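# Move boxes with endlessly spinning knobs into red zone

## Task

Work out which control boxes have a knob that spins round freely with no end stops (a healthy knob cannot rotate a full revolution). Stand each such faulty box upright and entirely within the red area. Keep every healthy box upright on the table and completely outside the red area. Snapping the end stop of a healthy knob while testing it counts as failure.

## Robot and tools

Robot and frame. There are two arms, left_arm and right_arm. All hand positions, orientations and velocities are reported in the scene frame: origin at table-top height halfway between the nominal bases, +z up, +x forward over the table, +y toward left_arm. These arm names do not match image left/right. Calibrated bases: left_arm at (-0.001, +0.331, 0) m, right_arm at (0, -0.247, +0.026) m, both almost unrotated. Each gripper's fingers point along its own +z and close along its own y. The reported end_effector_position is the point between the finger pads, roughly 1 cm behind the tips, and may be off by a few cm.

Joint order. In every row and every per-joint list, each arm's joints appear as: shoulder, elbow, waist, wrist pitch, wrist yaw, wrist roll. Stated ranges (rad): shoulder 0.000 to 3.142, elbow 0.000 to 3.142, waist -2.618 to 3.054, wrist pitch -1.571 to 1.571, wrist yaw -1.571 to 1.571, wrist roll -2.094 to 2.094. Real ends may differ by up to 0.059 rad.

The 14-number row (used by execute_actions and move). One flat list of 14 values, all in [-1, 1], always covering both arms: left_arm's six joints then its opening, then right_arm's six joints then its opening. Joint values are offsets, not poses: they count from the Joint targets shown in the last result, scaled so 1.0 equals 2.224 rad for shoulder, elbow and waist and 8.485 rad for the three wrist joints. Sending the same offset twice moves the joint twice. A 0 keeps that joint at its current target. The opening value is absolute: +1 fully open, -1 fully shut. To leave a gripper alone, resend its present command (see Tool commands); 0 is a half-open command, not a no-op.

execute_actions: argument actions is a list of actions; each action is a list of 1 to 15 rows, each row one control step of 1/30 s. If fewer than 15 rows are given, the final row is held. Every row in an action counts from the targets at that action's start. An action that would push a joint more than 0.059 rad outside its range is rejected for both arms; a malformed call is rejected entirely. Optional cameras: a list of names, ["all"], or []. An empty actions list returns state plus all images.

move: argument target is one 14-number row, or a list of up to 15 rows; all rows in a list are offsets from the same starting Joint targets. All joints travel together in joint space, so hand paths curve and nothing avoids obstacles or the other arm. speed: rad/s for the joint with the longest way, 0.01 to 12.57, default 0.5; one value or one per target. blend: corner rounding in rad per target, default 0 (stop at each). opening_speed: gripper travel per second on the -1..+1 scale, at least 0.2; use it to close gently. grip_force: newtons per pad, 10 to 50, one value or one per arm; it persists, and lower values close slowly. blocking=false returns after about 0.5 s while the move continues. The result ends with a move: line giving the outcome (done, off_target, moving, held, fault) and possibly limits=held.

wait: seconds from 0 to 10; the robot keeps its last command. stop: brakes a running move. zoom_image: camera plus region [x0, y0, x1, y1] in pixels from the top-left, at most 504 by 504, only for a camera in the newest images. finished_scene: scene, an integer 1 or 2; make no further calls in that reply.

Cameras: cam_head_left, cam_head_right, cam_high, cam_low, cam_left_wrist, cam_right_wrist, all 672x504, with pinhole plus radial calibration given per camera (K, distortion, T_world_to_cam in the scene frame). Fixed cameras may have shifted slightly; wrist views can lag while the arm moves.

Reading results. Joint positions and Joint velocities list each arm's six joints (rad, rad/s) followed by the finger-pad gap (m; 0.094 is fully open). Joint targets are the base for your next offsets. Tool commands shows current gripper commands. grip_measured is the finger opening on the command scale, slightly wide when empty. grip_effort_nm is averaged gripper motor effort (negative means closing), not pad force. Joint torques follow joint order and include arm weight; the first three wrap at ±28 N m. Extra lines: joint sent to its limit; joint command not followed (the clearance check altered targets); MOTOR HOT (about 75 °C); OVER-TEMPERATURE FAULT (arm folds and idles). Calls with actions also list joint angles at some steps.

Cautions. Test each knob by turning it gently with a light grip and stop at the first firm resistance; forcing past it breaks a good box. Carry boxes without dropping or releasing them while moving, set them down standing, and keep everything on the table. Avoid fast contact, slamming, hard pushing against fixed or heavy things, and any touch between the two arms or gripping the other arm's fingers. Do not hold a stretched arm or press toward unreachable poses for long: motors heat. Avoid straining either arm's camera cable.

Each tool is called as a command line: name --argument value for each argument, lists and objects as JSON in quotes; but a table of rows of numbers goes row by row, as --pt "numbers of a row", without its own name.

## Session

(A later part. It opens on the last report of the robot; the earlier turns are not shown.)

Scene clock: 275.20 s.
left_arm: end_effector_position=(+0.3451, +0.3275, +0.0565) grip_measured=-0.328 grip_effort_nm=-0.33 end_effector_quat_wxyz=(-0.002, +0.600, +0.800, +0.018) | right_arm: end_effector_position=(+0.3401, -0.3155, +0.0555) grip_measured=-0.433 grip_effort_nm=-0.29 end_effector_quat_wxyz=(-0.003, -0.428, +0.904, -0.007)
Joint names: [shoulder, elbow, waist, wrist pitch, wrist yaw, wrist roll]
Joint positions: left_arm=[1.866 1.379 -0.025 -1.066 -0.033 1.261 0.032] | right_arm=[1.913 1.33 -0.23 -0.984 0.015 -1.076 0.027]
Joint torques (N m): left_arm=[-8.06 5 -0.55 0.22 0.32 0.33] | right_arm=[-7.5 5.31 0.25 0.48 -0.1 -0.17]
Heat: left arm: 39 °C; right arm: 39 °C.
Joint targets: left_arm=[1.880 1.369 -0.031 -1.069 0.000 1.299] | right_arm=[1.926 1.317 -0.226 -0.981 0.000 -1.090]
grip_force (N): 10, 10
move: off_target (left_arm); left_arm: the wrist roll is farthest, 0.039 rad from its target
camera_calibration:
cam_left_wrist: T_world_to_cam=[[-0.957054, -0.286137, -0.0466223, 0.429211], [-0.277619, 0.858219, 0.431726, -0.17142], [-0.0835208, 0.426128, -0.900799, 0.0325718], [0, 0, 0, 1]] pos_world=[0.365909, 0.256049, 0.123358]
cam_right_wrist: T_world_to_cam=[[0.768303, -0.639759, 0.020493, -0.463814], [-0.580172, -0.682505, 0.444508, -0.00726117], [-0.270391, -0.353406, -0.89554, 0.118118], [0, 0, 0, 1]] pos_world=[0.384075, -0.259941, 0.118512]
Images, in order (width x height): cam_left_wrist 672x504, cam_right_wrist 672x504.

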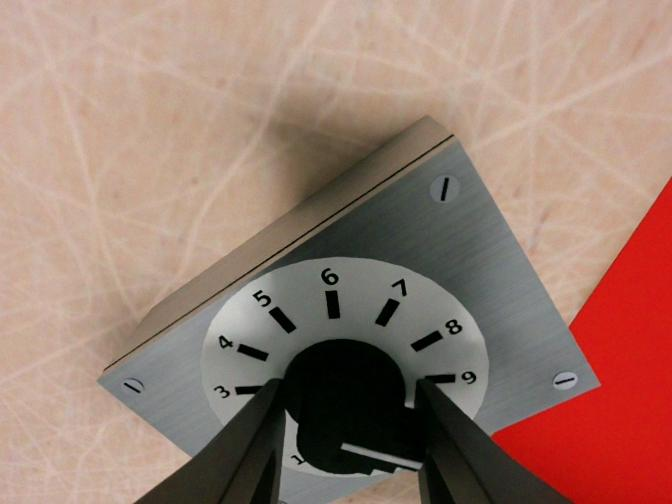

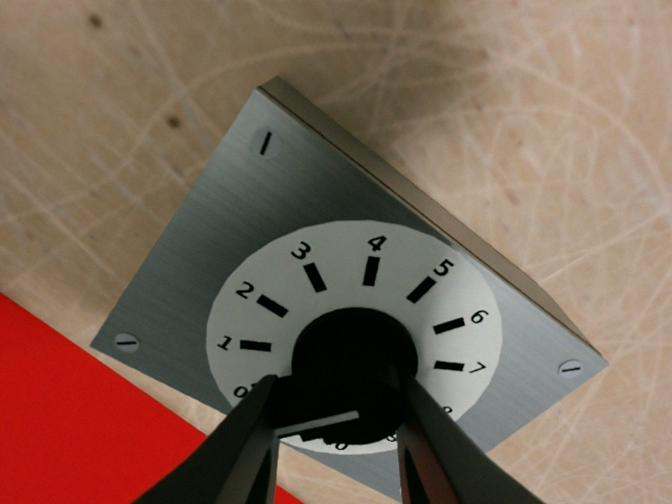

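move --pt "0 0 0 0 0 0 0.1 0 0 0 0 0 0 0.1" --pt "0 0.045 0 -0.0118 0 0 0.1 0 0.045 0 -0.0118 0 0 0.1" --pt "-0.1241 -0.0477 -0.3134 -0.0170 0 0.0037 1.0 -0.1 0.09 0 -0.0118 0 0 0.1" --speed '[0.5,0.8,1.2]' --blend '[0,0.05,0]' --grip_force 50 --cameras '["cam_left_wrist","cam_high"]'

zoom_image --camera "cam_high" --region '[150, 250, 520, 400]'

Scene clock: 314.67 s.
left_arm: end_effector_position=(+0.2145, +0.1385, +0.1015) grip_measured=+0.998 grip_effort_nm=0.05 end_effector_quat_wxyz=(+0.008, +0.853, +0.523, +0.003) | right_arm: end_effector_position=(+0.3724, -0.3217, +0.1673) grip_measured=+0.097 grip_effort_nm=0.16 end_effector_quat_wxyz=(+0.109, -0.426, +0.894, -0.089)
Joint names: [shoulder, elbow, waist, wrist pitch, wrist yaw, wrist roll]
Joint positions: left_arm=[1.623 1.273 -0.728 -1.204 -0.001 1.312 0.094] | right_arm=[1.718 1.496 -0.23 -1.067 0.015 -1.083 0.052]
Joint torques (N m): left_arm=[-8.76 5.12 -0.08 0.16 0.04 0.14] | right_arm=[-8.94 9.24 0.31 0.87 -0.1 -0.11]
Heat: left arm: 39 °C; right arm: 39 °C.
Joint targets: left_arm=[1.604 1.263 -0.728 -1.214 0.000 1.331] | right_arm=[1.704 1.517 -0.226 -1.081 0.001 -1.090]
move: done
camera_calibration:
cam_left_wrist: T_world_to_cam=[[-0.893959, 0.446688, -0.036155, 0.136157], [0.39546, 0.824239, 0.405268, -0.201889], [0.210828, 0.347995, -0.913483, 0.0916819], [0, 0, 0, 1]] pos_world=[0.182228, 0.0736806, 0.170492]
Images, in order (width x height): cam_high 672x504, cam_left_wrist 672x504.

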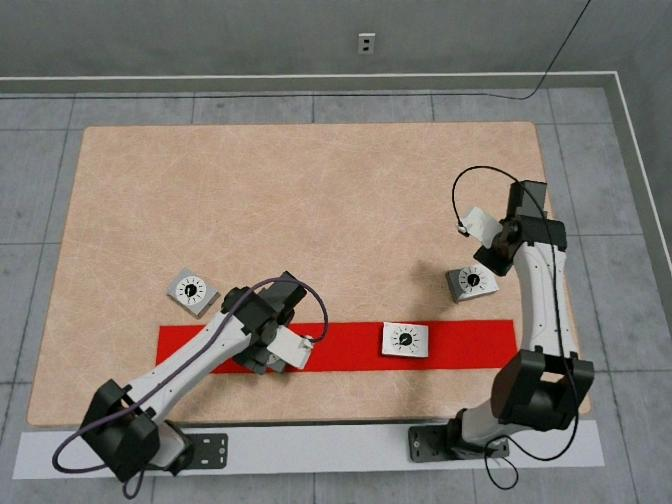

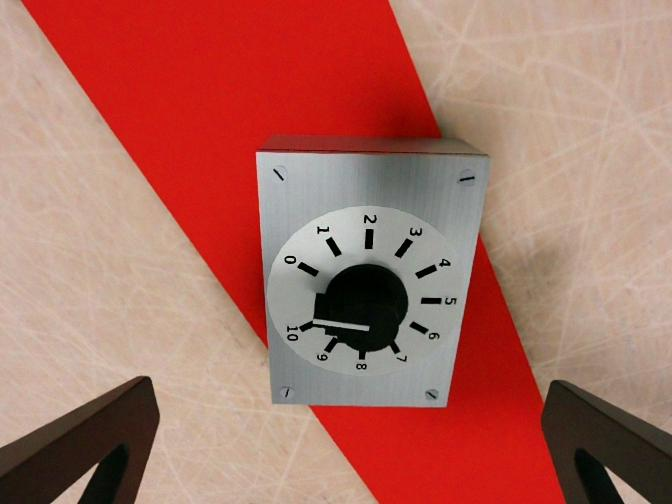

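Scaled by 1.362 from the camera's 672x504 image, which has a finer 960x720 frame.

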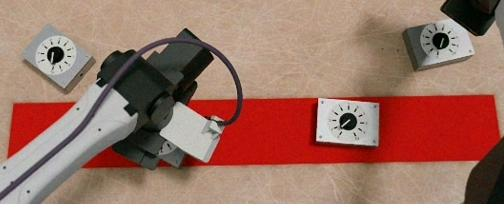

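move --pt "0.0454 -0.1021 0 0.0355 0 0 1.0 0 0 0 0 0 0 0.1" --pt "0.0454 -0.1021 0 0.0355 0 0 0.3 0 0 0 0 0 0 0.1" --pt "0.0454 -0.1021 0 0.0355 0 -0.059 0.3 0 0 0 0 0 0 0.1" --speed '[0.4,0.5,0.5]' --grip_force 25 --cameras '["cam_left_wrist","cam_low"]'

Scene clock: 344.73 s.
left_arm: end_effector_position=(+0.2083, +0.1422, +0.0257) grip_measured=+0.514 grip_effort_nm=-0.61 end_effector_quat_wxyz=(-0.005, +0.710, +0.704, -0.004) | right_arm: end_effector_position=(+0.3724, -0.3217, +0.1673) grip_measured=+0.097 grip_effort_nm=0.16 end_effector_quat_wxyz=(+0.109, -0.426, +0.894, -0.089)
Joint names: [shoulder, elbow, waist, wrist pitch, wrist yaw, wrist roll]
Joint positions: left_arm=[1.697 1.042 -0.728 -0.925 0.007 0.85 0.071] | right_arm=[1.718 1.496 -0.23 -1.067 0.015 -1.083 0.052]
Joint torques (N m): left_arm=[-6.65 4.96 -0.09 0.37 -0.04 -0.26] | right_arm=[-8.98 9.25 0.23 0.89 -0.09 -0.09]
Heat: left arm: 38 °C; right arm: 40 °C.
Joint targets: left_arm=[1.705 1.036 -0.728 -0.912 0.000 0.831] | right_arm=[1.704 1.517 -0.226 -1.081 0.001 -1.090]
grip_force (N): 25, 25
move: done
camera_calibration:
cam_left_wrist: T_world_to_cam=[[-0.99997, 0.00145879, -0.00762965, 0.210892], [-0.00179887, 0.912019, 0.410144, -0.101594], [0.00755669, 0.410146, -0.911989, 0.0559333], [0, 0, 0, 1]] pos_world=[0.210281, 0.0694074, 0.0942879]
Images, in order (width x height): cam_low 672x504, cam_left_wrist 672x504.

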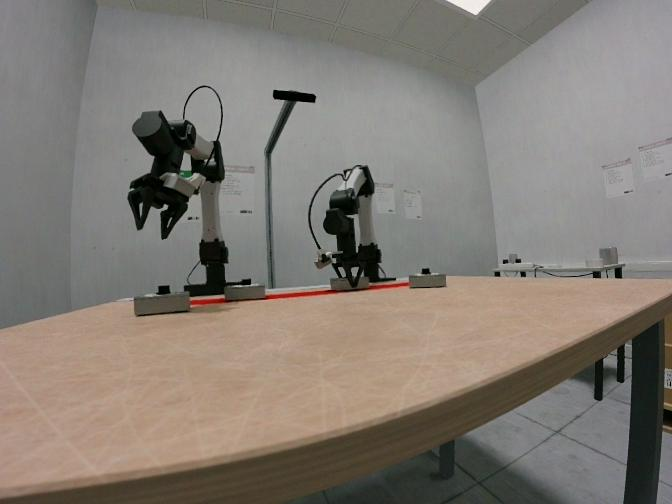

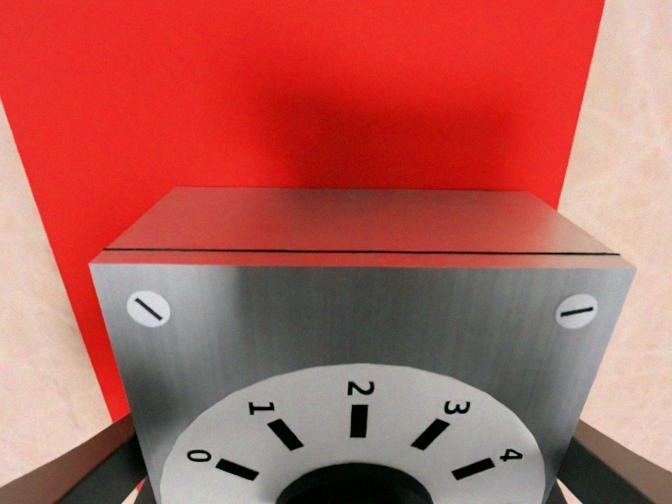

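move --pt "0 0 0 0 0 0 1.0 0 0 0 0 0 0 0.1" --pt "-0.0454 0.1021 0 -0.0355 0 0 1.0 0 0 0 0 0 0 0.1" --pt "-0.1 0.15 0.25 -0.0355 0 0 1.0 0 0 0 0 0 0 0.1" --speed '[0.5,0.5,1.0]' --blend '[0,0.05,0]' --grip_force 50 --cameras '["cam_high","cam_head_right"]'

zoom_image --camera "cam_high" --region '[150, 260, 350, 390]'

zoom_image --camera "cam_high" --region '[350, 260, 550, 390]'

Scene clock: 365.40 s.
left_arm: end_effector_position=(+0.3007, +0.2772, +0.1582) grip_measured=+0.998 grip_effort_nm=0.05 end_effector_quat_wxyz=(+0.105, +0.483, +0.868, +0.035) | right_arm: end_effector_position=(+0.3724, -0.3217, +0.1673) grip_measured=+0.097 grip_effort_nm=0.17 end_effector_quat_wxyz=(+0.109, -0.426, +0.894, -0.089)
Joint names: [shoulder, elbow, waist, wrist pitch, wrist yaw, wrist roll]
Joint positions: left_arm=[1.497 1.35 -0.173 -1.202 0.003 0.841 0.094] | right_arm=[1.718 1.496 -0.23 -1.067 0.015 -1.083 0.052]
Joint torques (N m): left_arm=[-7.6 7.84 0.01 0.58 -0.01 -0.16] | right_arm=[-8.92 9.31 0.24 0.89 -0.1 -0.1]
Heat: left arm: 37 °C; right arm: 41 °C.
Joint targets: left_arm=[1.483 1.369 -0.172 -1.213 0.000 0.830] | right_arm=[1.704 1.517 -0.226 -1.081 0.001 -1.090]
move: done
Images, in order (width x height): cam_head_right 672x504, cam_high 672x504.

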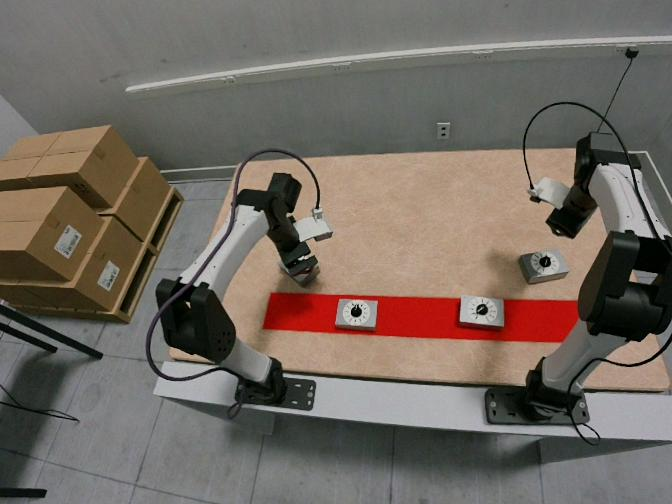

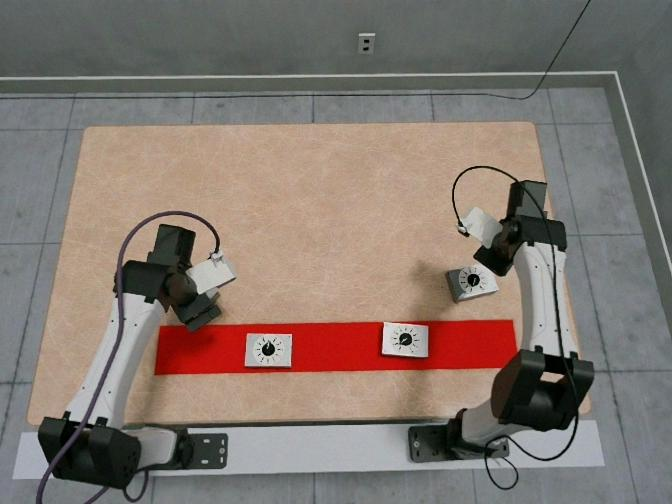

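Scaled by 2.520 from the camera's 672x504 image, which has a finer 960x720 frame.

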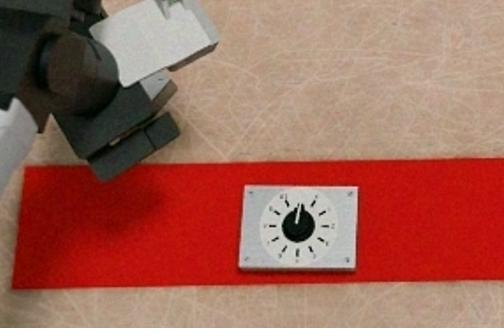

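Scaled by 2.520 from the camera's 672x504 image, which has a finer 960x720 frame.

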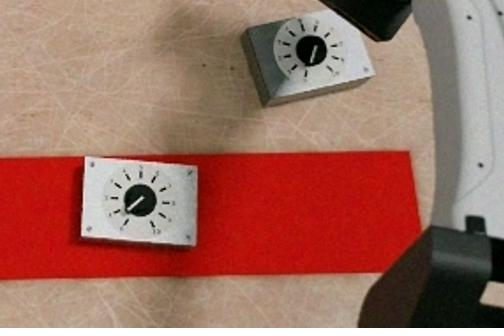

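finished_scene --scene 2

The scene is finished: the task was done.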